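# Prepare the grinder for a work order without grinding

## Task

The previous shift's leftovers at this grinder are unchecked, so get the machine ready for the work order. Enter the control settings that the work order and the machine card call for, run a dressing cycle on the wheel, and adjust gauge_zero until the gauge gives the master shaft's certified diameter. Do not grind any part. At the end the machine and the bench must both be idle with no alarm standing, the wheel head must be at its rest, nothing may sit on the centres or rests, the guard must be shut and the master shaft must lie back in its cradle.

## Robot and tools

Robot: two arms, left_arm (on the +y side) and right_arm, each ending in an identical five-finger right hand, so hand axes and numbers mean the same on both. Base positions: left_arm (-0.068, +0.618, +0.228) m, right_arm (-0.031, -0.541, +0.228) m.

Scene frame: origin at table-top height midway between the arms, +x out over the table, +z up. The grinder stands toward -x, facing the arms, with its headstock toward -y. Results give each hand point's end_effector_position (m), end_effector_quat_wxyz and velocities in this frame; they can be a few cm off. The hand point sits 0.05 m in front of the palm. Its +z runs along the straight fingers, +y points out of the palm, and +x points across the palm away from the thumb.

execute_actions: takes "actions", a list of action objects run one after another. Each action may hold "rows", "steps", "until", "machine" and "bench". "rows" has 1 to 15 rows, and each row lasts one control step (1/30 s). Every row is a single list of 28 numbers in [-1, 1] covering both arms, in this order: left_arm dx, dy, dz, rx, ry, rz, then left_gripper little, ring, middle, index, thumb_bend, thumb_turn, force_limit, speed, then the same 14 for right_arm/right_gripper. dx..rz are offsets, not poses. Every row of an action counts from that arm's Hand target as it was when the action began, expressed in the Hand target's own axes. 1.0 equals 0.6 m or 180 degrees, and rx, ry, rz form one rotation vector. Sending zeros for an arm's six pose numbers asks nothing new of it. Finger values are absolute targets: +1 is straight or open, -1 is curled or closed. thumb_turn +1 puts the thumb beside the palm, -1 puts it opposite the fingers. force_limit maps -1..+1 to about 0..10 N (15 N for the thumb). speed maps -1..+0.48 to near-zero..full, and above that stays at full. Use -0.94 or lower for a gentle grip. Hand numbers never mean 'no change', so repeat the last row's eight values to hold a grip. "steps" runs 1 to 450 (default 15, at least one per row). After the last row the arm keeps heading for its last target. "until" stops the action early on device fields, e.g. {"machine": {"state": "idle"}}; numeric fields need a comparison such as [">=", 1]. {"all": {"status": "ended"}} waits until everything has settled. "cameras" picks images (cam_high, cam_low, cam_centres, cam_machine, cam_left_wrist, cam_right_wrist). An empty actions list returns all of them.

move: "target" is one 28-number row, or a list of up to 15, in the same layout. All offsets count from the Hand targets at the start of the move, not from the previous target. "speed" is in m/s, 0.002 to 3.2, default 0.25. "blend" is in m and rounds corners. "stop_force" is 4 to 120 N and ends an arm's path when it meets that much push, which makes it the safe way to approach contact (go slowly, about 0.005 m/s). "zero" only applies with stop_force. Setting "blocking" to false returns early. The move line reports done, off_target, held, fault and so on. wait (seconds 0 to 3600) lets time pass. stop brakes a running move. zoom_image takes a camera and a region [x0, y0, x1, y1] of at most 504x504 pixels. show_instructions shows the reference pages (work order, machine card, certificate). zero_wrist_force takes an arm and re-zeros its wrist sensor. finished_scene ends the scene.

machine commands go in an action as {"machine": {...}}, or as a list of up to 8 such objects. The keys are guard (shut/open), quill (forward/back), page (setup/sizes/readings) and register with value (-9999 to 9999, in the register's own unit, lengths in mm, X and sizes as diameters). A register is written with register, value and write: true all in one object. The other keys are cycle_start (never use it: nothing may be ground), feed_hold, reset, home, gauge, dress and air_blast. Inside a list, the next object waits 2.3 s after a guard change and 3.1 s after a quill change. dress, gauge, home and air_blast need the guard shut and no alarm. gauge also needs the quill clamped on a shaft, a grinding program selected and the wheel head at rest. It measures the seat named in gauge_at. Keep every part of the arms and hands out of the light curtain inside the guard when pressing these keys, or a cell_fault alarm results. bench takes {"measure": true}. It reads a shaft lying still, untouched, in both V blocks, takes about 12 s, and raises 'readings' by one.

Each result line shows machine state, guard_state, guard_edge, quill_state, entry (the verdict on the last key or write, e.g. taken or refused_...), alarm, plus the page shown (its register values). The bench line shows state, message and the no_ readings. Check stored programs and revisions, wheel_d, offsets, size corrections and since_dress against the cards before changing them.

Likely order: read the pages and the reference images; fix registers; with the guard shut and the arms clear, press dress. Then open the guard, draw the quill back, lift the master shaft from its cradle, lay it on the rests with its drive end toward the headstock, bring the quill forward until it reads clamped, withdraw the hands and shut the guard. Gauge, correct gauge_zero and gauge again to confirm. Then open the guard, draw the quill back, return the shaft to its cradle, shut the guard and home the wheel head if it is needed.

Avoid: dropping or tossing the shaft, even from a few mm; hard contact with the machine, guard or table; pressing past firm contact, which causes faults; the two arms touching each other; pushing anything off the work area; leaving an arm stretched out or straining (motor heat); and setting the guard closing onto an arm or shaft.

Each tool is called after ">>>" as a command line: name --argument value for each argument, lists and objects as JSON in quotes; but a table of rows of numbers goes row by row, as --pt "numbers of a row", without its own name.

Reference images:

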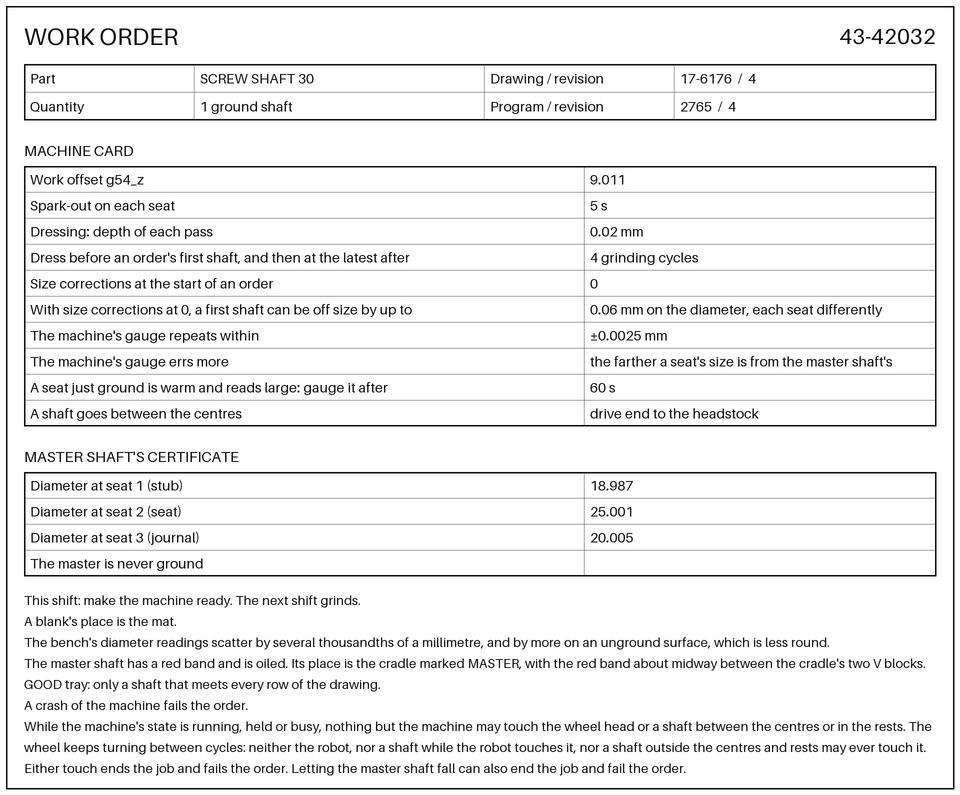

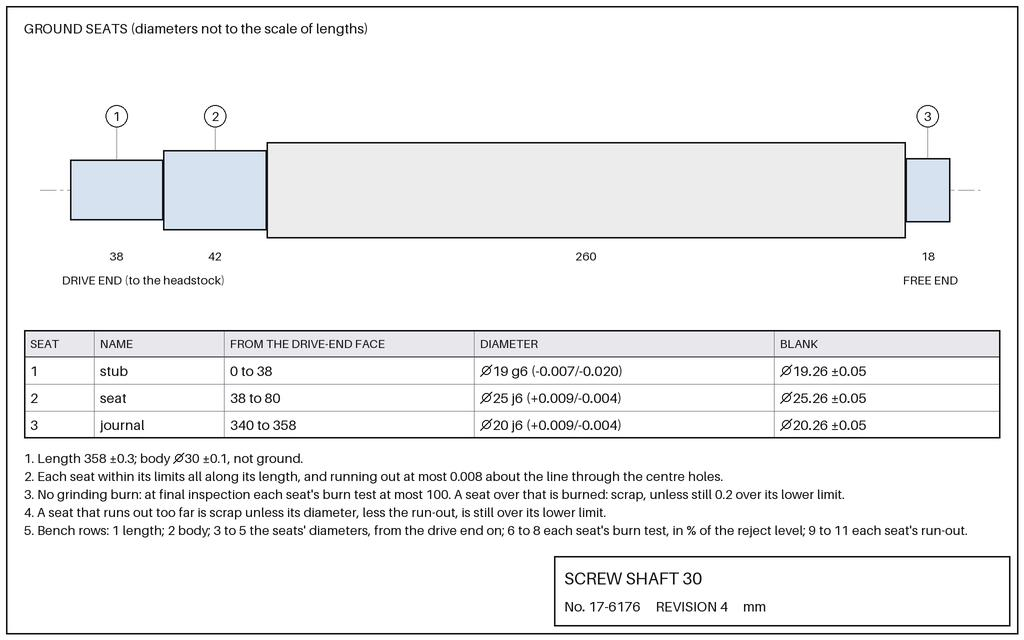

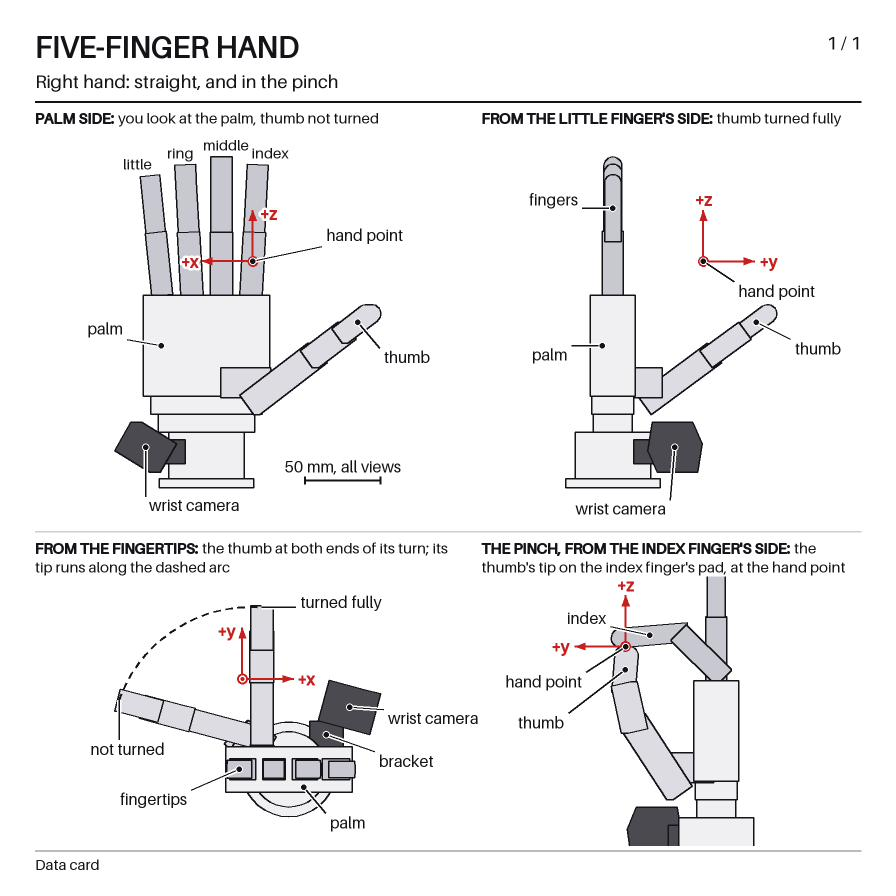

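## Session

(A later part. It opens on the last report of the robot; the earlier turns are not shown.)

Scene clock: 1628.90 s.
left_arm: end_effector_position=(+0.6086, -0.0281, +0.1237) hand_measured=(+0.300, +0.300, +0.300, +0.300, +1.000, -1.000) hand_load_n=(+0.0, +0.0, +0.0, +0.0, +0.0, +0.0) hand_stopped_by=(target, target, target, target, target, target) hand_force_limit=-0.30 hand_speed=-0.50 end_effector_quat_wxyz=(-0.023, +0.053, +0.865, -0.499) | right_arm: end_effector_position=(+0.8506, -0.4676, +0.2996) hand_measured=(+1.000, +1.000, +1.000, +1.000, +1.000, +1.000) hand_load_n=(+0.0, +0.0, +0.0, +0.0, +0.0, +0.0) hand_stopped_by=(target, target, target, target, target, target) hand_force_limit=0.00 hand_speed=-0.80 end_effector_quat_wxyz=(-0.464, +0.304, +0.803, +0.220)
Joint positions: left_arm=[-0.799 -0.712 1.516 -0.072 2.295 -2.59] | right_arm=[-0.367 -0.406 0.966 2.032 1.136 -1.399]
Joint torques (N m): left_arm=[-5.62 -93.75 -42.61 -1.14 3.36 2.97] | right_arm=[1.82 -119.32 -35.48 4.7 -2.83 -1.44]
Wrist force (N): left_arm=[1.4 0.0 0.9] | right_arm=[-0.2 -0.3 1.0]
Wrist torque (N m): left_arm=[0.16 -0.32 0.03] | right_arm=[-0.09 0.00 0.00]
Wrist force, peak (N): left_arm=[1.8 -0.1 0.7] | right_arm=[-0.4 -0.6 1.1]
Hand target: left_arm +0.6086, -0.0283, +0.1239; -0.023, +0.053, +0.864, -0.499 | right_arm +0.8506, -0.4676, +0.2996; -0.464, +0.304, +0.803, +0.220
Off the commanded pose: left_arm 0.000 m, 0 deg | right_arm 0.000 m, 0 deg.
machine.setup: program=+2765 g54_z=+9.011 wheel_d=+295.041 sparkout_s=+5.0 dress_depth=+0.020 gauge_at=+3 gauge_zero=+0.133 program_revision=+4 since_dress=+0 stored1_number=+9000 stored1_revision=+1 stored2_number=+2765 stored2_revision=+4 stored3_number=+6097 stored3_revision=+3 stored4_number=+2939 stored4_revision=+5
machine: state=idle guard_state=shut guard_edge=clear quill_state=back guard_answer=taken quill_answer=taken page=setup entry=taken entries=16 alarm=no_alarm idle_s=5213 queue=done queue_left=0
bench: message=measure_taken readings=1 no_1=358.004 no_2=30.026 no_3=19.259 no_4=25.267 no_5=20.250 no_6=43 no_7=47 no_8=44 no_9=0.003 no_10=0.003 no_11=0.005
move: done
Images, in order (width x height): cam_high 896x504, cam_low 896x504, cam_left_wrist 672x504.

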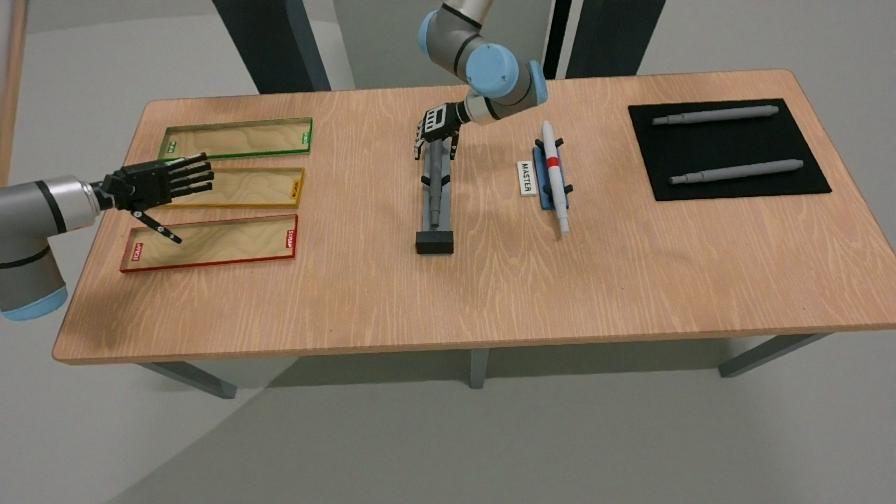

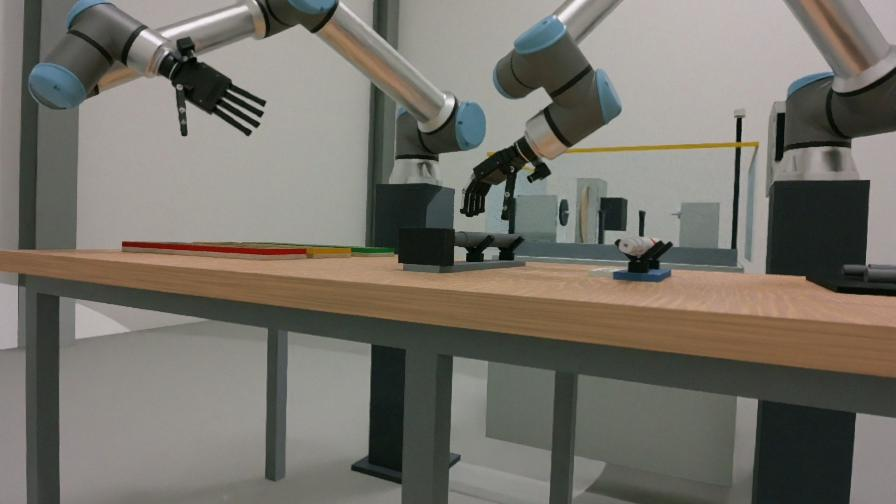

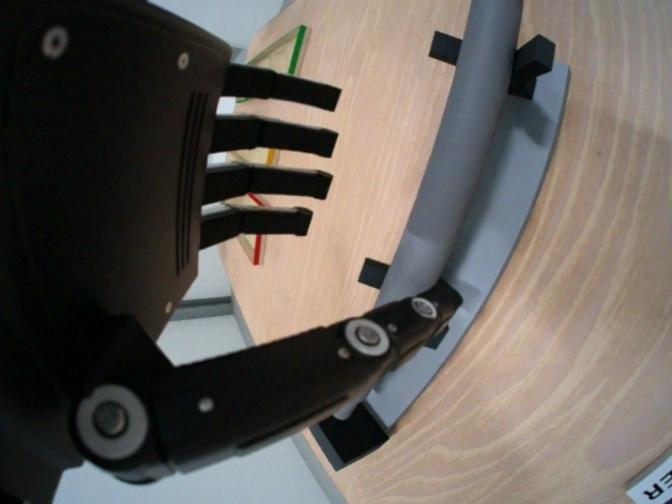

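>>> move --target '[0.0013,0.0837,0.0485,0,0,0, 0.3,0.3,0.3,0.3,1,-1,-0.3,-0.5, 0,0,0,0,0,0, 1,1,1,1,1,1,0,-0.8]' --speed 0.04 --stop_force 8 --cameras '["cam_low", "cam_high", "cam_left_wrist"]'

>>> zoom_image --camera "cam_low" --region '[440, 180, 540, 280]'

>>> zoom_image --camera "cam_high" --region '[400, 110, 480, 220]'

Scene clock: 1654.53 s.
left_arm: end_effector_position=(+0.6086, -0.0284, +0.0659) hand_measured=(+0.300, +0.300, +0.300, +0.300, +1.000, -1.000) hand_load_n=(+0.0, +0.0, +0.0, +0.0, +0.0, +0.0) hand_stopped_by=(target, target, target, target, target, target) hand_force_limit=-0.30 hand_speed=-0.50 end_effector_quat_wxyz=(-0.022, +0.053, +0.864, -0.500) | right_arm: end_effector_position=(+0.8506, -0.4676, +0.2996) hand_measured=(+1.000, +1.000, +1.000, +1.000, +1.000, +1.000) hand_load_n=(+0.0, +0.0, +0.0, +0.0, +0.0, +0.0) hand_stopped_by=(target, target, target, target, target, target) hand_force_limit=0.00 hand_speed=-0.80 end_effector_quat_wxyz=(-0.464, +0.304, +0.803, +0.220)
Joint positions: left_arm=[-0.799 -0.642 1.509 -0.136 2.295 -2.59] | right_arm=[-0.367 -0.406 0.966 2.032 1.136 -1.399]
Joint torques (N m): left_arm=[-9.99 -99.17 -20.74 4.94 -1.17 -2.56] | right_arm=[2.4 -119.31 -35.84 4.55 -2.92 -1.1]
Wrist force (N): left_arm=[1.0 -0.2 0.8] | right_arm=[-0.1 -0.2 0.7]
Wrist torque (N m): left_arm=[0.13 -0.26 0.00] | right_arm=[-0.05 -0.01 0.02]
Wrist force, peak (N): left_arm=[1.7 -0.2 1.1] | right_arm=[-0.2 -0.3 1.2]
Hand target: left_arm +0.6086, -0.0284, +0.0658; -0.023, +0.053, +0.864, -0.499 | right_arm +0.8506, -0.4676, +0.2996; -0.464, +0.304, +0.803, +0.220
Off the commanded pose: left_arm 0.000 m, 0 deg | right_arm 0.000 m, 0 deg.
machine.setup: program=+2765 g54_z=+9.011 wheel_d=+295.041 sparkout_s=+5.0 dress_depth=+0.020 gauge_at=+3 gauge_zero=+0.133 program_revision=+4 since_dress=+0 stored1_number=+9000 stored1_revision=+1 stored2_number=+2765 stored2_revision=+4 stored3_number=+6097 stored3_revision=+3 stored4_number=+2939 stored4_revision=+5
machine: state=idle guard_state=shut guard_edge=clear quill_state=back guard_answer=taken quill_answer=taken page=setup entry=taken entries=16 alarm=no_alarm idle_s=5238 queue=done queue_left=0
bench: message=measure_taken readings=1 no_1=358.004 no_2=30.026 no_3=19.259 no_4=25.267 no_5=20.250 no_6=43 no_7=47 no_8=44 no_9=0.003 no_10=0.003 no_11=0.005
move: done
Images, in order (width x height): cam_high 896x504, cam_low 896x504, cam_left_wrist 672x504.

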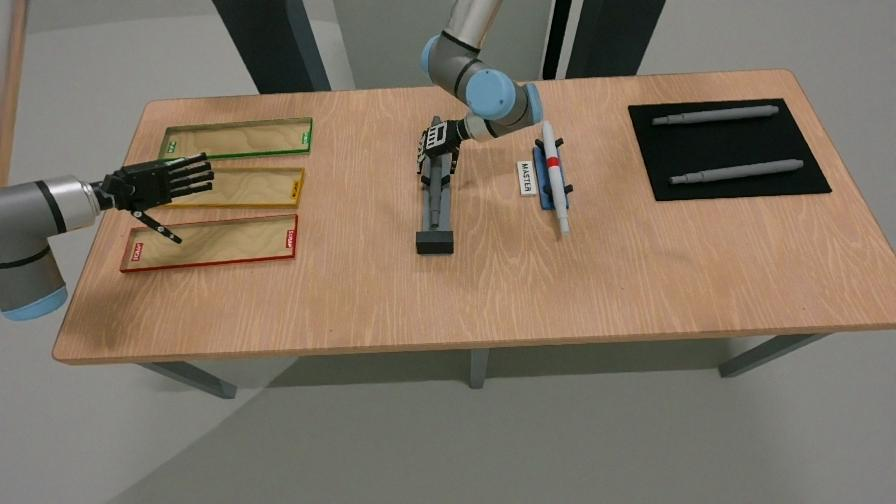

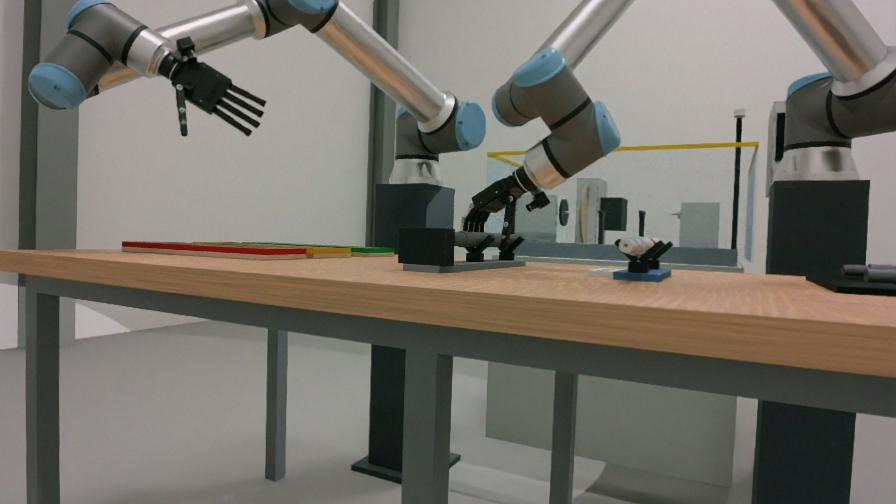

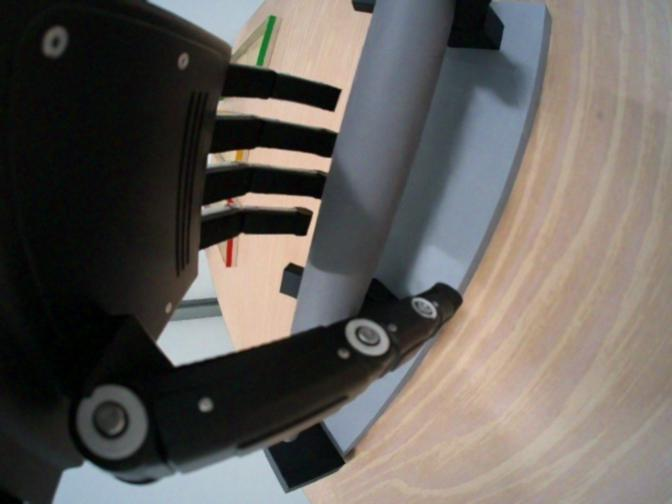

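Scaled by 5.040 from the camera's image (finer frame: 1280x720).

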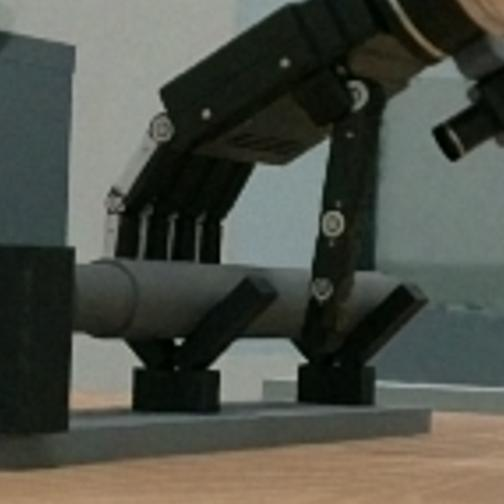

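Scaled by 4.582 from the camera's image (finer frame: 1280x720).

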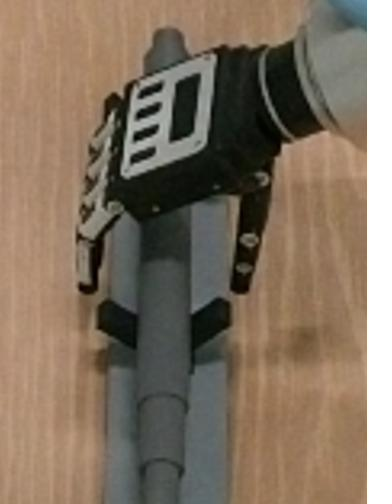

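>>> move --pt "0 0 0 0 0 0 0.1 0.1 0.1 0.1 0.6 -1 -0.5 -0.8 0 0 0 0 0 0 1 1 1 1 1 1 0 -0.8" --pt "0 0 0 0 0 0 -0.3 -0.3 -0.3 -0.3 0.1 -1 -0.5 -0.9 0 0 0 0 0 0 1 1 1 1 1 1 0 -0.8" --speed 0.02 --cameras '["cam_low", "cam_left_wrist"]'

>>> zoom_image --camera "cam_low" --region '[440, 180, 540, 280]'

Scene clock: 1673.33 s.
left_arm: end_effector_position=(+0.6086, -0.0284, +0.0658) hand_measured=(-0.020, -0.010, -0.028, -0.066, +0.512, -1.000) hand_load_n=(+2.5, +3.5, +4.0, +5.0, +3.5, +0.0) hand_stopped_by=(force, force, force, force, force, target) hand_force_limit=-0.50 hand_speed=-0.90 end_effector_quat_wxyz=(-0.023, +0.053, +0.864, -0.499) | right_arm: end_effector_position=(+0.8506, -0.4676, +0.2996) hand_measured=(+1.000, +1.000, +1.000, +1.000, +1.000, +1.000) hand_load_n=(+0.0, +0.0, +0.0, +0.0, +0.0, +0.0) hand_stopped_by=(target, target, target, target, target, target) hand_force_limit=0.00 hand_speed=-0.80 end_effector_quat_wxyz=(-0.464, +0.304, +0.803, +0.220)
Joint positions: left_arm=[-0.799 -0.642 1.509 -0.136 2.295 -2.59] | right_arm=[-0.367 -0.406 0.966 2.032 1.136 -1.399]
Joint torques (N m): left_arm=[3.3 -98.57 -19.18 4.9 -1.47 -2.53] | right_arm=[1.65 -119.54 -36.28 4.61 -3.03 -1.11]
Wrist force (N): left_arm=[0.5 -0.9 13.3] | right_arm=[-0.3 -0.3 1.0]
Wrist torque (N m): left_arm=[0.28 -0.74 -0.09] | right_arm=[-0.08 0.02 0.00]
Wrist force, peak (N): left_arm=[0.6 -1.6 14.1] | right_arm=[-0.3 -0.5 1.2]
Hand target: left_arm +0.6086, -0.0284, +0.0658; -0.023, +0.053, +0.864, -0.499 | right_arm +0.8506, -0.4676, +0.2996; -0.464, +0.304, +0.803, +0.220
Off the commanded pose: left_arm 0.000 m, 0 deg | right_arm 0.000 m, 0 deg.
machine.setup: program=+2765 g54_z=+9.011 wheel_d=+295.041 sparkout_s=+5.0 dress_depth=+0.020 gauge_at=+3 gauge_zero=+0.133 program_revision=+4 since_dress=+0 stored1_number=+9000 stored1_revision=+1 stored2_number=+2765 stored2_revision=+4 stored3_number=+6097 stored3_revision=+3 stored4_number=+2939 stored4_revision=+5
machine: state=idle guard_state=shut guard_edge=clear quill_state=back guard_answer=taken quill_answer=taken page=setup entry=taken entries=16 alarm=no_alarm idle_s=5257 queue=done queue_left=0
bench: message=measure_taken readings=1 no_1=358.004 no_2=30.026 no_3=19.259 no_4=25.267 no_5=20.250 no_6=43 no_7=47 no_8=44 no_9=0.003 no_10=0.003 no_11=0.005
move: done

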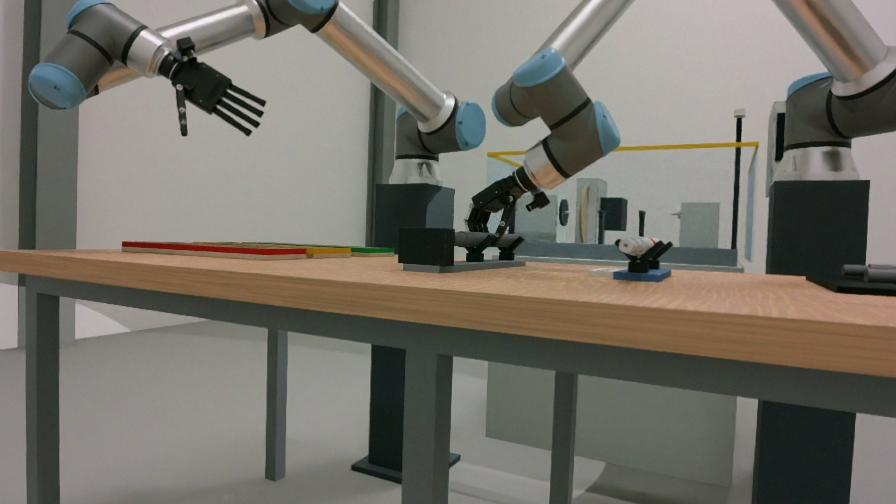

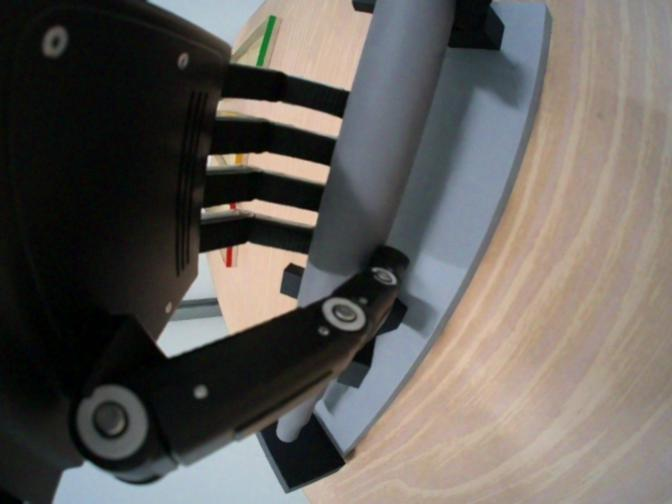

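Scaled by 5.040 from the camera's image (finer frame: 1280x720).

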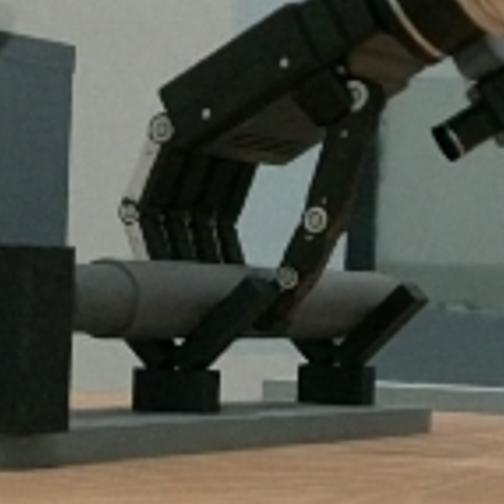

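>>> move --target '[0,0,0,0,0,0, -0.3,-0.3,-0.3,-0.3,-0.1,-1,0.8,-0.9, 0,0,0,0,0,0, 1,1,1,1,1,1,0,-0.8]' --speed 0.02 --cameras '[]'

Scene clock: 1681.27 s.
left_arm: end_effector_position=(+0.6086, -0.0284, +0.0658) hand_measured=(-0.020, -0.010, -0.028, -0.066, +0.476, -1.000) hand_load_n=(+3.0, +4.0, +4.5, +5.5, +13.0, +0.5) hand_stopped_by=(force, force, force, force, force, target) hand_force_limit=0.80 hand_speed=-0.90 end_effector_quat_wxyz=(-0.023, +0.053, +0.864, -0.499) | right_arm: end_effector_position=(+0.8506, -0.4676, +0.2996) hand_measured=(+1.000, +1.000, +1.000, +1.000, +1.000, +1.000) hand_load_n=(+0.0, +0.0, +0.0, +0.0, +0.0, +0.0) hand_stopped_by=(target, target, target, target, target, target) hand_force_limit=0.00 hand_speed=-0.80 end_effector_quat_wxyz=(-0.464, +0.304, +0.803, +0.220)
Joint positions: left_arm=[-0.799 -0.642 1.509 -0.136 2.295 -2.59] | right_arm=[-0.367 -0.406 0.966 2.032 1.136 -1.399]
Joint torques (N m): left_arm=[12.54 -100.11 -17.03 3.69 -0.6 -1.64] | right_arm=[2.13 -120.19 -36.15 4.74 -2.76 -1.06]
Wrist force (N): left_arm=[0.6 4.7 11.0] | right_arm=[-0.2 -0.2 1.0]
Wrist torque (N m): left_arm=[0.26 -0.77 -0.08] | right_arm=[-0.07 0.01 0.00]
Wrist force, peak (N): left_arm=[0.8 -1.2 14.0] | right_arm=[-0.2 -0.1 1.2]
Hand target: left_arm +0.6086, -0.0284, +0.0658; -0.023, +0.053, +0.864, -0.499 | right_arm +0.8506, -0.4676, +0.2996; -0.464, +0.304, +0.803, +0.220
Off the commanded pose: left_arm 0.000 m, 0 deg | right_arm 0.000 m, 0 deg.
machine.setup: program=+2765 g54_z=+9.011 wheel_d=+295.041 sparkout_s=+5.0 dress_depth=+0.020 gauge_at=+3 gauge_zero=+0.133 program_revision=+4 since_dress=+0 stored1_number=+9000 stored1_revision=+1 stored2_number=+2765 stored2_revision=+4 stored3_number=+6097 stored3_revision=+3 stored4_number=+2939 stored4_revision=+5
machine: state=idle guard_state=shut guard_edge=clear quill_state=back guard_answer=taken quill_answer=taken page=setup entry=taken entries=16 alarm=no_alarm idle_s=5264 queue=done queue_left=0
bench: message=measure_taken readings=1 no_1=358.004 no_2=30.026 no_3=19.259 no_4=25.267 no_5=20.250 no_6=43 no_7=47 no_8=44 no_9=0.003 no_10=0.003 no_11=0.005
move: done

>>> move --target '[-0.0001,-0.00577,-0.00335,0,0,0, -0.3,-0.3,-0.3,-0.3,-0.1,-1,0.8,-0.9, 0,0,0,0,0,0, 1,1,1,1,1,1,0,-0.8]' --speed 0.01 --cameras '["cam_low", "cam_left_wrist"]'

>>> zoom_image --camera "cam_low" --region '[440, 180, 540, 280]'

Scene clock: 1689.87 s.
left_arm: end_effector_position=(+0.6086, -0.0284, +0.0699) hand_measured=(-0.020, -0.010, -0.028, -0.066, +0.476, -1.000) hand_load_n=(+0.0, +3.0, +7.5, +4.5, +16.0, +0.0) hand_stopped_by=(force, force, force, force, force, target) hand_force_limit=0.80 hand_speed=-0.90 end_effector_quat_wxyz=(-0.023, +0.053, +0.864, -0.499) | right_arm: end_effector_position=(+0.8506, -0.4676, +0.2996) hand_measured=(+1.000, +1.000, +1.000, +1.000, +1.000, +1.000) hand_load_n=(+0.0, +0.0, +0.0, +0.0, +0.0, +0.5) hand_stopped_by=(target, target, target, target, target, target) hand_force_limit=0.00 hand_speed=-0.80 end_effector_quat_wxyz=(-0.464, +0.304, +0.803, +0.220)
Joint positions: left_arm=[-0.799 -0.647 1.51 -0.132 2.295 -2.59] | right_arm=[-0.367 -0.406 0.966 2.032 1.136 -1.399]
Joint torques (N m): left_arm=[9.8 -89.84 -23.21 2.21 4.14 -1.79] | right_arm=[2.59 -119.97 -35.89 4.83 -2.96 -1.14]
Wrist force (N): left_arm=[1.1 9.2 6.9] | right_arm=[-0.4 -0.1 0.6]
Wrist torque (N m): left_arm=[0.14 -0.60 0.07] | right_arm=[-0.04 0.04 0.00]
Wrist force, peak (N): left_arm=[0.0 6.6 12.2] | right_arm=[-0.2 -0.4 1.2]
Hand target: left_arm +0.6086, -0.0284, +0.0698; -0.023, +0.053, +0.864, -0.499 | right_arm +0.8506, -0.4676, +0.2996; -0.464, +0.304, +0.803, +0.220
Off the commanded pose: left_arm 0.000 m, 0 deg | right_arm 0.000 m, 0 deg.
machine.setup: program=+2765 g54_z=+9.011 wheel_d=+295.041 sparkout_s=+5.0 dress_depth=+0.020 gauge_at=+3 gauge_zero=+0.133 program_revision=+4 since_dress=+0 stored1_number=+9000 stored1_revision=+1 stored2_number=+2765 stored2_revision=+4 stored3_number=+6097 stored3_revision=+3 stored4_number=+2939 stored4_revision=+5
machine: state=idle guard_state=shut guard_edge=clear quill_state=back guard_answer=taken quill_answer=taken page=setup entry=taken entries=16 alarm=no_alarm idle_s=5273 queue=done queue_left=0
bench: message=measure_taken readings=1 no_1=358.004 no_2=30.026 no_3=19.259 no_4=25.267 no_5=20.250 no_6=43 no_7=47 no_8=44 no_9=0.003 no_10=0.003 no_11=0.005
move: done

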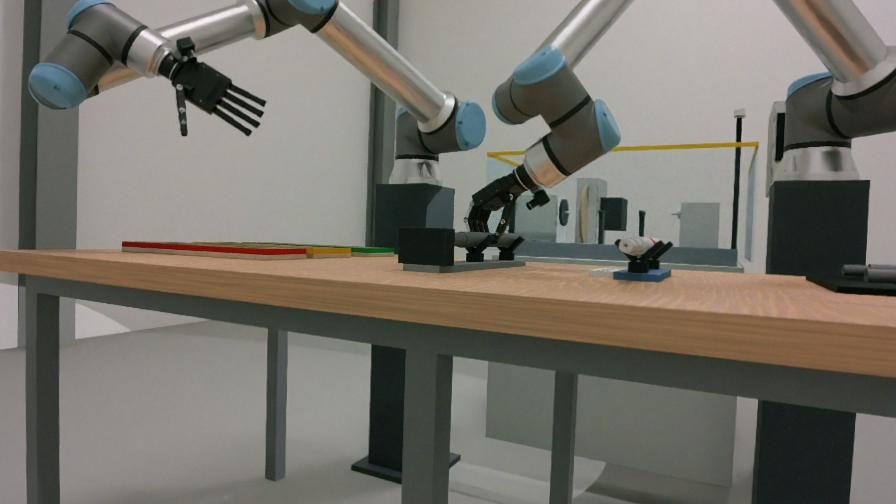

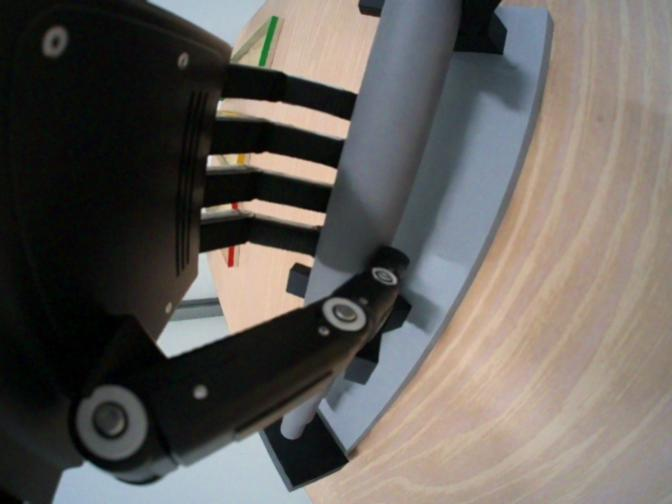

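Scaled by 5.040 from the camera's image (finer frame: 1280x720).

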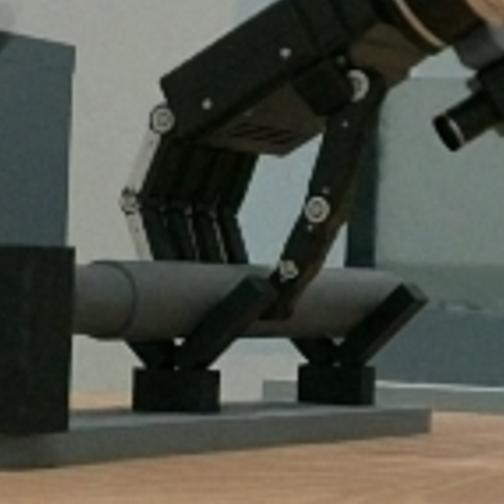

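>>> move --pt "0 0 0 0 0 0 0.12 0.12 0.12 0.12 0.7 -1 -0.5 -0.5 0 0 0 0 0 0 1 1 1 1 1 1 0 -0.8" --pt "0.0002 0.0137 0.0079 0 0 0 -0.3 -0.3 -0.3 -0.3 0.1 -1 -0.4 -0.9 0 0 0 0 0 0 1 1 1 1 1 1 0 -0.8" --pt "0.0002 0.0137 0.0079 0 0 0 -0.35 -0.35 -0.35 -0.35 -0.1 -1 0.5 -0.9 0 0 0 0 0 0 1 1 1 1 1 1 0 -0.8" --speed 0.02 --cameras '["cam_low", "cam_left_wrist"]'

>>> zoom_image --camera "cam_low" --region '[440, 180, 540, 280]'

Scene clock: 1710.33 s.
left_arm: end_effector_position=(+0.6086, -0.0284, +0.0604) hand_measured=(-0.042, -0.042, -0.070, -0.090, +0.460, -1.000) hand_load_n=(+8.5, +7.0, +7.5, +6.5, +11.0, +0.5) hand_stopped_by=(force, force, force, force, force, target) hand_force_limit=0.50 hand_speed=-0.90 end_effector_quat_wxyz=(-0.023, +0.053, +0.864, -0.500) | right_arm: end_effector_position=(+0.8506, -0.4676, +0.2996) hand_measured=(+1.000, +1.000, +1.000, +1.000, +1.000, +1.000) hand_load_n=(+0.0, +0.0, +0.0, +0.0, +0.0, +0.0) hand_stopped_by=(target, target, target, target, target, target) hand_force_limit=0.00 hand_speed=-0.80 end_effector_quat_wxyz=(-0.464, +0.304, +0.803, +0.220)
Joint positions: left_arm=[-0.799 -0.635 1.508 -0.142 2.295 -2.59] | right_arm=[-0.367 -0.406 0.966 2.032 1.136 -1.399]
Joint torques (N m): left_arm=[12.07 -97.87 -12.35 4.93 -1.52 1.58] | right_arm=[1.58 -119.7 -36.45 4.49 -2.96 -1.02]
Wrist force (N): left_arm=[-0.2 -4.3 24.1] | right_arm=[-0.2 -0.3 0.5]
Wrist torque (N m): left_arm=[0.33 -1.31 -0.40] | right_arm=[-0.05 0.02 0.01]
Wrist force, peak (N): left_arm=[-0.3 -6.1 24.7] | right_arm=[-0.6 -0.2 1.1]
Hand target: left_arm +0.6086, -0.0284, +0.0604; -0.023, +0.053, +0.864, -0.499 | right_arm +0.8506, -0.4676, +0.2996; -0.464, +0.304, +0.803, +0.220
Off the commanded pose: left_arm 0.000 m, 0 deg | right_arm 0.000 m, 0 deg.
machine.setup: program=+2765 g54_z=+9.011 wheel_d=+295.041 sparkout_s=+5.0 dress_depth=+0.020 gauge_at=+3 gauge_zero=+0.133 program_revision=+4 since_dress=+0 stored1_number=+9000 stored1_revision=+1 stored2_number=+2765 stored2_revision=+4 stored3_number=+6097 stored3_revision=+3 stored4_number=+2939 stored4_revision=+5
machine: state=idle guard_state=shut guard_edge=clear quill_state=back guard_answer=taken quill_answer=taken page=setup entry=taken entries=16 alarm=no_alarm idle_s=5293 queue=done queue_left=0
bench: message=measure_taken readings=1 no_1=358.004 no_2=30.026 no_3=19.259 no_4=25.267 no_5=20.250 no_6=43 no_7=47 no_8=44 no_9=0.003 no_10=0.003 no_11=0.005
move: done

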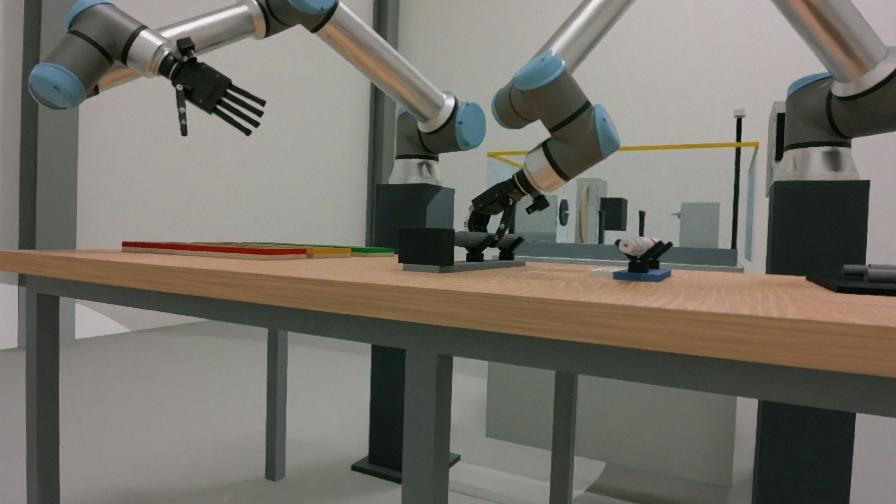

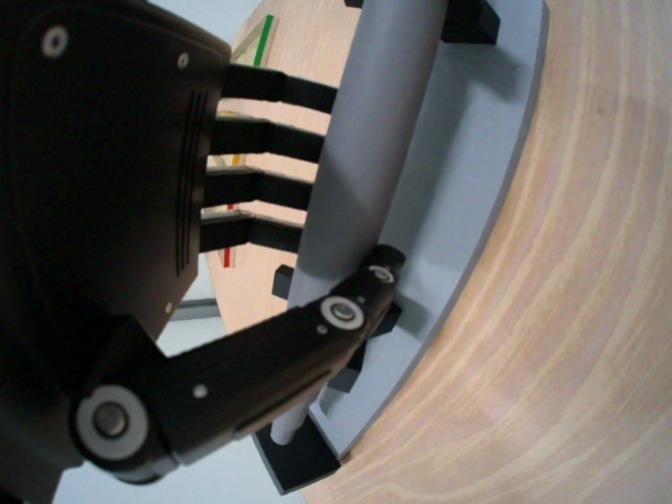

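Scaled by 5.040 from the camera's image (finer frame: 1280x720).

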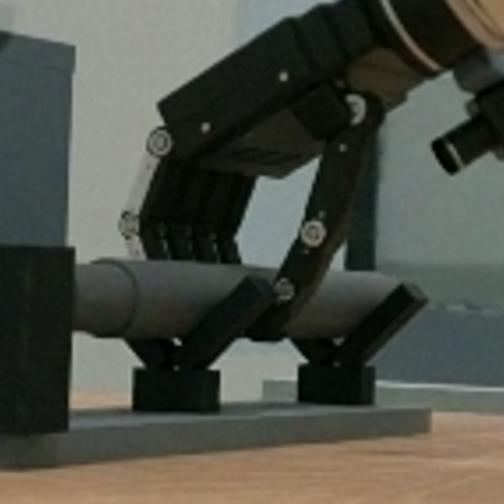

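>>> move --pt "0 0 0 0 0 0 -0.028 -0.028 -0.056 -0.076 -0.1 -1 0.5 -0.9 0 0 0 0 0 0 1 1 1 1 1 1 0 -0.8" --pt "0 0 0 0 0 0 -0.028 -0.028 -0.056 -0.076 -0.15 -1 0.9 -0.9 0 0 0 0 0 0 1 1 1 1 1 1 0 -0.8" --speed 0.01 --cameras '[]'

Scene clock: 1724.57 s.
left_arm: end_effector_position=(+0.6086, -0.0283, +0.0603) hand_measured=(-0.026, -0.028, -0.054, -0.076, +0.440, -1.000) hand_load_n=(+6.5, +4.0, +4.5, +3.5, +13.0, +0.5) hand_stopped_by=(target, target, target, target, force, target) hand_force_limit=0.90 hand_speed=-0.90 end_effector_quat_wxyz=(-0.023, +0.053, +0.864, -0.499) | right_arm: end_effector_position=(+0.8506, -0.4676, +0.2996) hand_measured=(+1.000, +1.000, +1.000, +1.000, +1.000, +1.000) hand_load_n=(+0.0, +0.0, +0.0, +0.0, +0.0, +0.0) hand_stopped_by=(target, target, target, target, target, target) hand_force_limit=0.00 hand_speed=-0.80 end_effector_quat_wxyz=(-0.464, +0.304, +0.803, +0.220)
Joint positions: left_arm=[-0.799 -0.635 1.508 -0.142 2.295 -2.59] | right_arm=[-0.367 -0.406 0.966 2.032 1.136 -1.399]
Joint torques (N m): left_arm=[6.59 -79.14 -39.06 4.3 -0.64 -2.1] | right_arm=[1.7 -119.82 -36.31 4.8 -2.94 -1.05]
Wrist force (N): left_arm=[1.5 3.0 12.4] | right_arm=[-0.2 -0.4 0.8]
Wrist torque (N m): left_arm=[0.18 -0.89 -0.19] | right_arm=[-0.07 0.00 0.00]
Wrist force, peak (N): left_arm=[0.0 -4.3 24.5] | right_arm=[-0.2 -0.1 1.2]
Hand target: left_arm +0.6086, -0.0284, +0.0604; -0.023, +0.053, +0.864, -0.499 | right_arm +0.8506, -0.4676, +0.2996; -0.464, +0.304, +0.803, +0.220
Off the commanded pose: left_arm 0.000 m, 0 deg | right_arm 0.000 m, 0 deg.
machine.setup: program=+2765 g54_z=+9.011 wheel_d=+295.041 sparkout_s=+5.0 dress_depth=+0.020 gauge_at=+3 gauge_zero=+0.133 program_revision=+4 since_dress=+0 stored1_number=+9000 stored1_revision=+1 stored2_number=+2765 stored2_revision=+4 stored3_number=+6097 stored3_revision=+3 stored4_number=+2939 stored4_revision=+5
machine: state=idle guard_state=shut guard_edge=clear quill_state=back guard_answer=taken quill_answer=taken page=setup entry=taken entries=16 alarm=no_alarm idle_s=5307 queue=done queue_left=0
bench: message=measure_taken readings=1 no_1=358.004 no_2=30.026 no_3=19.259 no_4=25.267 no_5=20.250 no_6=43 no_7=47 no_8=44 no_9=0.003 no_10=0.003 no_11=0.005
move: done

>>> move --target '[-0.0001,-0.00577,-0.00335,0,0,0, -0.028,-0.028,-0.056,-0.076,-0.15,-1,0.9,-0.9, 0,0,0,0,0,0, 1,1,1,1,1,1,0,-0.8]' --speed 0.01 --cameras '["cam_low", "cam_left_wrist"]'

>>> zoom_image --camera "cam_low" --region '[440, 180, 540, 280]'

Scene clock: 1730.70 s.
left_arm: end_effector_position=(+0.6086, -0.0284, +0.0645) hand_measured=(-0.028, -0.028, -0.054, -0.076, +0.440, -1.000) hand_load_n=(+1.5, +1.5, +4.5, +6.0, +15.5, +1.0) hand_stopped_by=(target, target, target, target, force, target) hand_force_limit=0.90 hand_speed=-0.90 end_effector_quat_wxyz=(-0.023, +0.053, +0.864, -0.499) | right_arm: end_effector_position=(+0.8506, -0.4676, +0.2996) hand_measured=(+1.000, +1.000, +1.000, +1.000, +1.000, +1.000) hand_load_n=(+0.0, +0.0, +0.0, +0.0, +0.0, +0.0) hand_stopped_by=(target, target, target, target, target, target) hand_force_limit=0.00 hand_speed=-0.80 end_effector_quat_wxyz=(-0.464, +0.304, +0.803, +0.220)
Joint positions: left_arm=[-0.799 -0.64 1.508 -0.137 2.295 -2.59] | right_arm=[-0.367 -0.406 0.966 2.032 1.136 -1.399]
Joint torques (N m): left_arm=[-1.88 -96.25 -24.74 1.44 4.35 -1.46] | right_arm=[2.19 -119.24 -36.05 4.7 -2.89 -1.23]
Wrist force (N): left_arm=[0.9 13.4 10.3] | right_arm=[-0.3 -0.1 0.8]
Wrist torque (N m): left_arm=[0.20 -0.50 0.15] | right_arm=[-0.05 0.02 0.00]
Wrist force, peak (N): left_arm=[1.0 13.5 10.6] | right_arm=[-0.3 -0.3 1.2]
Hand target: left_arm +0.6086, -0.0284, +0.0644; -0.023, +0.053, +0.864, -0.499 | right_arm +0.8506, -0.4676, +0.2996; -0.464, +0.304, +0.803, +0.220
Off the commanded pose: left_arm 0.000 m, 0 deg | right_arm 0.000 m, 0 deg.
machine.setup: program=+2765 g54_z=+9.011 wheel_d=+295.041 sparkout_s=+5.0 dress_depth=+0.020 gauge_at=+3 gauge_zero=+0.133 program_revision=+4 since_dress=+0 stored1_number=+9000 stored1_revision=+1 stored2_number=+2765 stored2_revision=+4 stored3_number=+6097 stored3_revision=+3 stored4_number=+2939 stored4_revision=+5
machine: state=idle guard_state=shut guard_edge=clear quill_state=back guard_answer=taken quill_answer=taken page=setup entry=taken entries=16 alarm=no_alarm idle_s=5313 queue=done queue_left=0
bench: message=measure_taken readings=1 no_1=358.004 no_2=30.026 no_3=19.259 no_4=25.267 no_5=20.250 no_6=43 no_7=47 no_8=44 no_9=0.003 no_10=0.003 no_11=0.005
move: done

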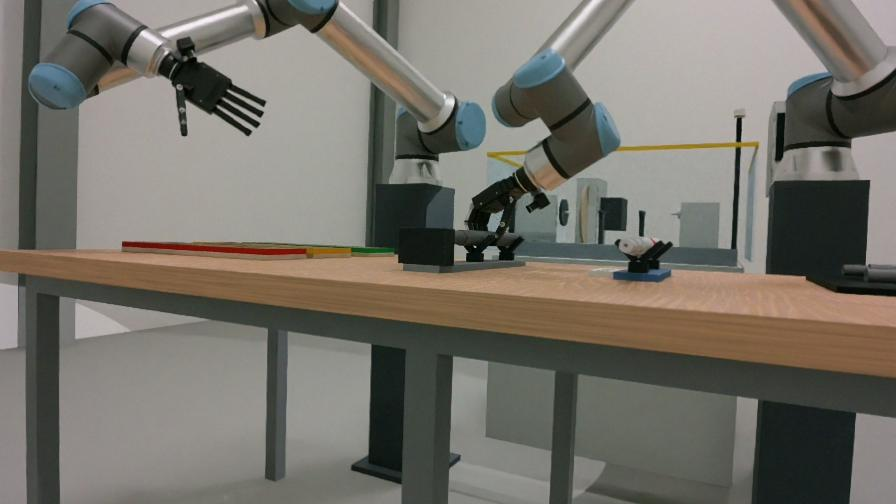

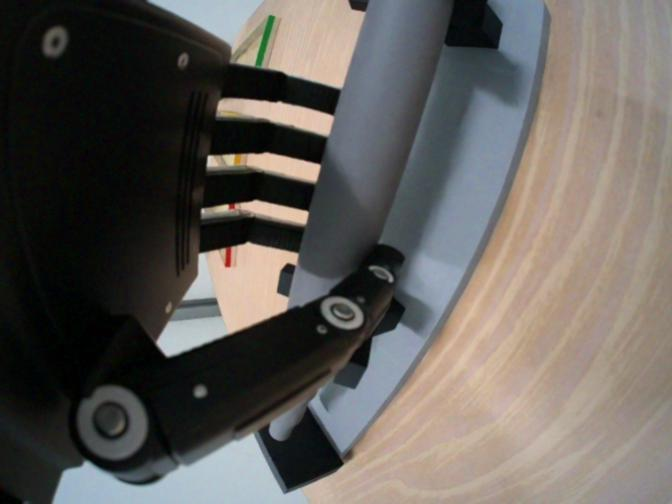

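Scaled by 5.040 from the camera's image (finer frame: 1280x720).

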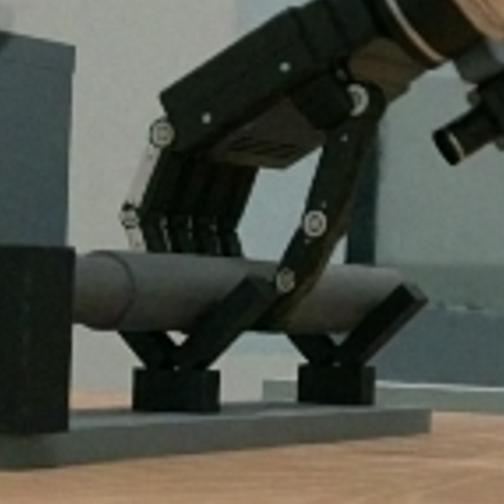

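>>> move --target '[-0.0002,-0.0144,-0.0084,0,0,0, -0.028,-0.028,-0.056,-0.076,-0.15,-1,0.9,-0.9, 0,0,0,0,0,0, 1,1,1,1,1,1,0,-0.8]' --speed 0.02 --cameras '["cam_low", "cam_left_wrist"]'

>>> zoom_image --camera "cam_low" --region '[440, 180, 540, 280]'

Scene clock: 1739.73 s.
left_arm: end_effector_position=(+0.6086, -0.0283, +0.0745) hand_measured=(-0.028, -0.028, -0.054, -0.074, +0.440, -1.000) hand_load_n=(+0.0, +3.0, +6.0, +6.0, +16.5, +1.5) hand_stopped_by=(target, target, target, target, force, target) hand_force_limit=0.90 hand_speed=-0.90 end_effector_quat_wxyz=(-0.023, +0.053, +0.864, -0.499) | right_arm: end_effector_position=(+0.8506, -0.4676, +0.2996) hand_measured=(+1.000, +1.000, +1.000, +1.000, +1.000, +1.000) hand_load_n=(+0.0, +0.0, +0.0, -0.5, +0.0, +0.0) hand_stopped_by=(target, target, target, target, target, target) hand_force_limit=0.00 hand_speed=-0.80 end_effector_quat_wxyz=(-0.464, +0.304, +0.803, +0.220)
Joint positions: left_arm=[-0.799 -0.653 1.51 -0.127 2.295 -2.59] | right_arm=[-0.367 -0.406 0.966 2.032 1.136 -1.399]
Joint torques (N m): left_arm=[9.88 -90.45 -25.76 -0.04 5.11 3] | right_arm=[1.46 -120.81 -36.35 4.79 -3.14 -1.06]
Wrist force (N): left_arm=[1.3 13.5 10.5] | right_arm=[-0.4 -0.3 0.6]
Wrist torque (N m): left_arm=[0.15 -0.53 0.18] | right_arm=[-0.07 0.04 -0.01]
Wrist force, peak (N): left_arm=[0.9 14.7 11.3] | right_arm=[-0.4 -0.3 1.2]
Hand target: left_arm +0.6086, -0.0283, +0.0744; -0.023, +0.053, +0.864, -0.499 | right_arm +0.8506, -0.4676, +0.2996; -0.464, +0.304, +0.803, +0.220
Off the commanded pose: left_arm 0.000 m, 0 deg | right_arm 0.000 m, 0 deg.
machine.setup: program=+2765 g54_z=+9.011 wheel_d=+295.041 sparkout_s=+5.0 dress_depth=+0.020 gauge_at=+3 gauge_zero=+0.133 program_revision=+4 since_dress=+0 stored1_number=+9000 stored1_revision=+1 stored2_number=+2765 stored2_revision=+4 stored3_number=+6097 stored3_revision=+3 stored4_number=+2939 stored4_revision=+5
machine: state=idle guard_state=shut guard_edge=clear quill_state=back guard_answer=taken quill_answer=taken page=setup entry=taken entries=16 alarm=no_alarm idle_s=5322 queue=done queue_left=0
bench: message=measure_taken readings=1 no_1=358.004 no_2=30.026 no_3=19.259 no_4=25.267 no_5=20.250 no_6=43 no_7=47 no_8=44 no_9=0.003 no_10=0.003 no_11=0.005
move: done

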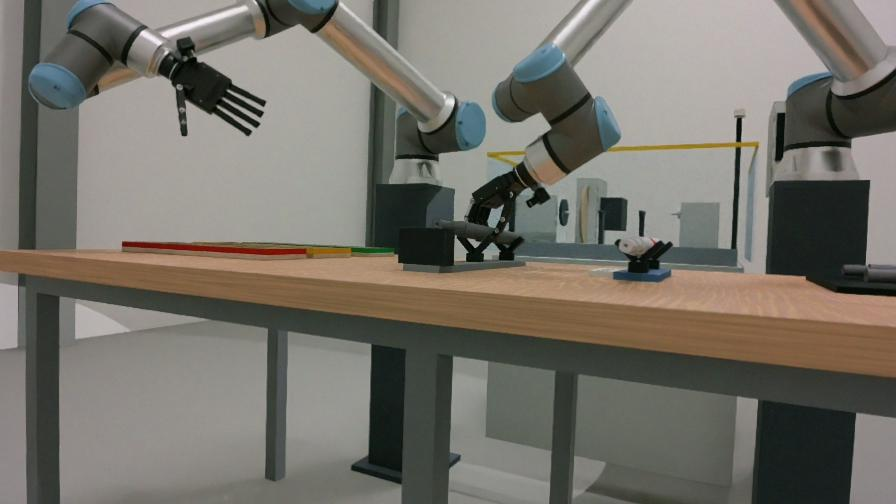

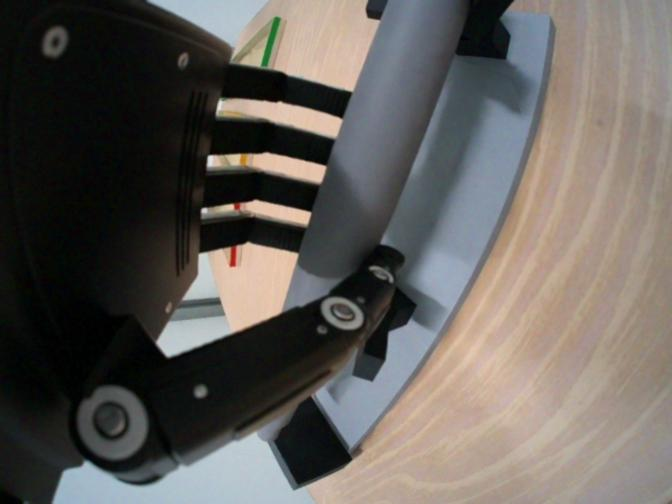

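Scaled by 5.040 from the camera's image (finer frame: 1280x720).

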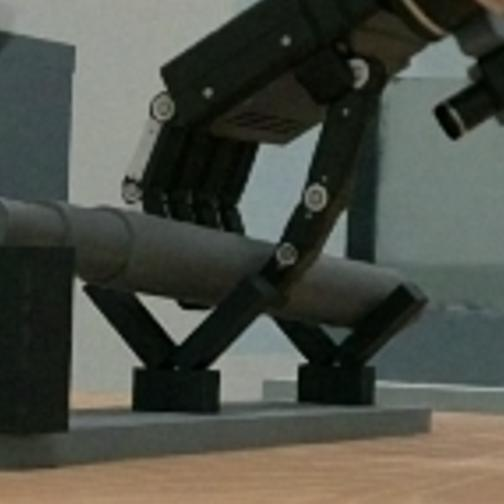

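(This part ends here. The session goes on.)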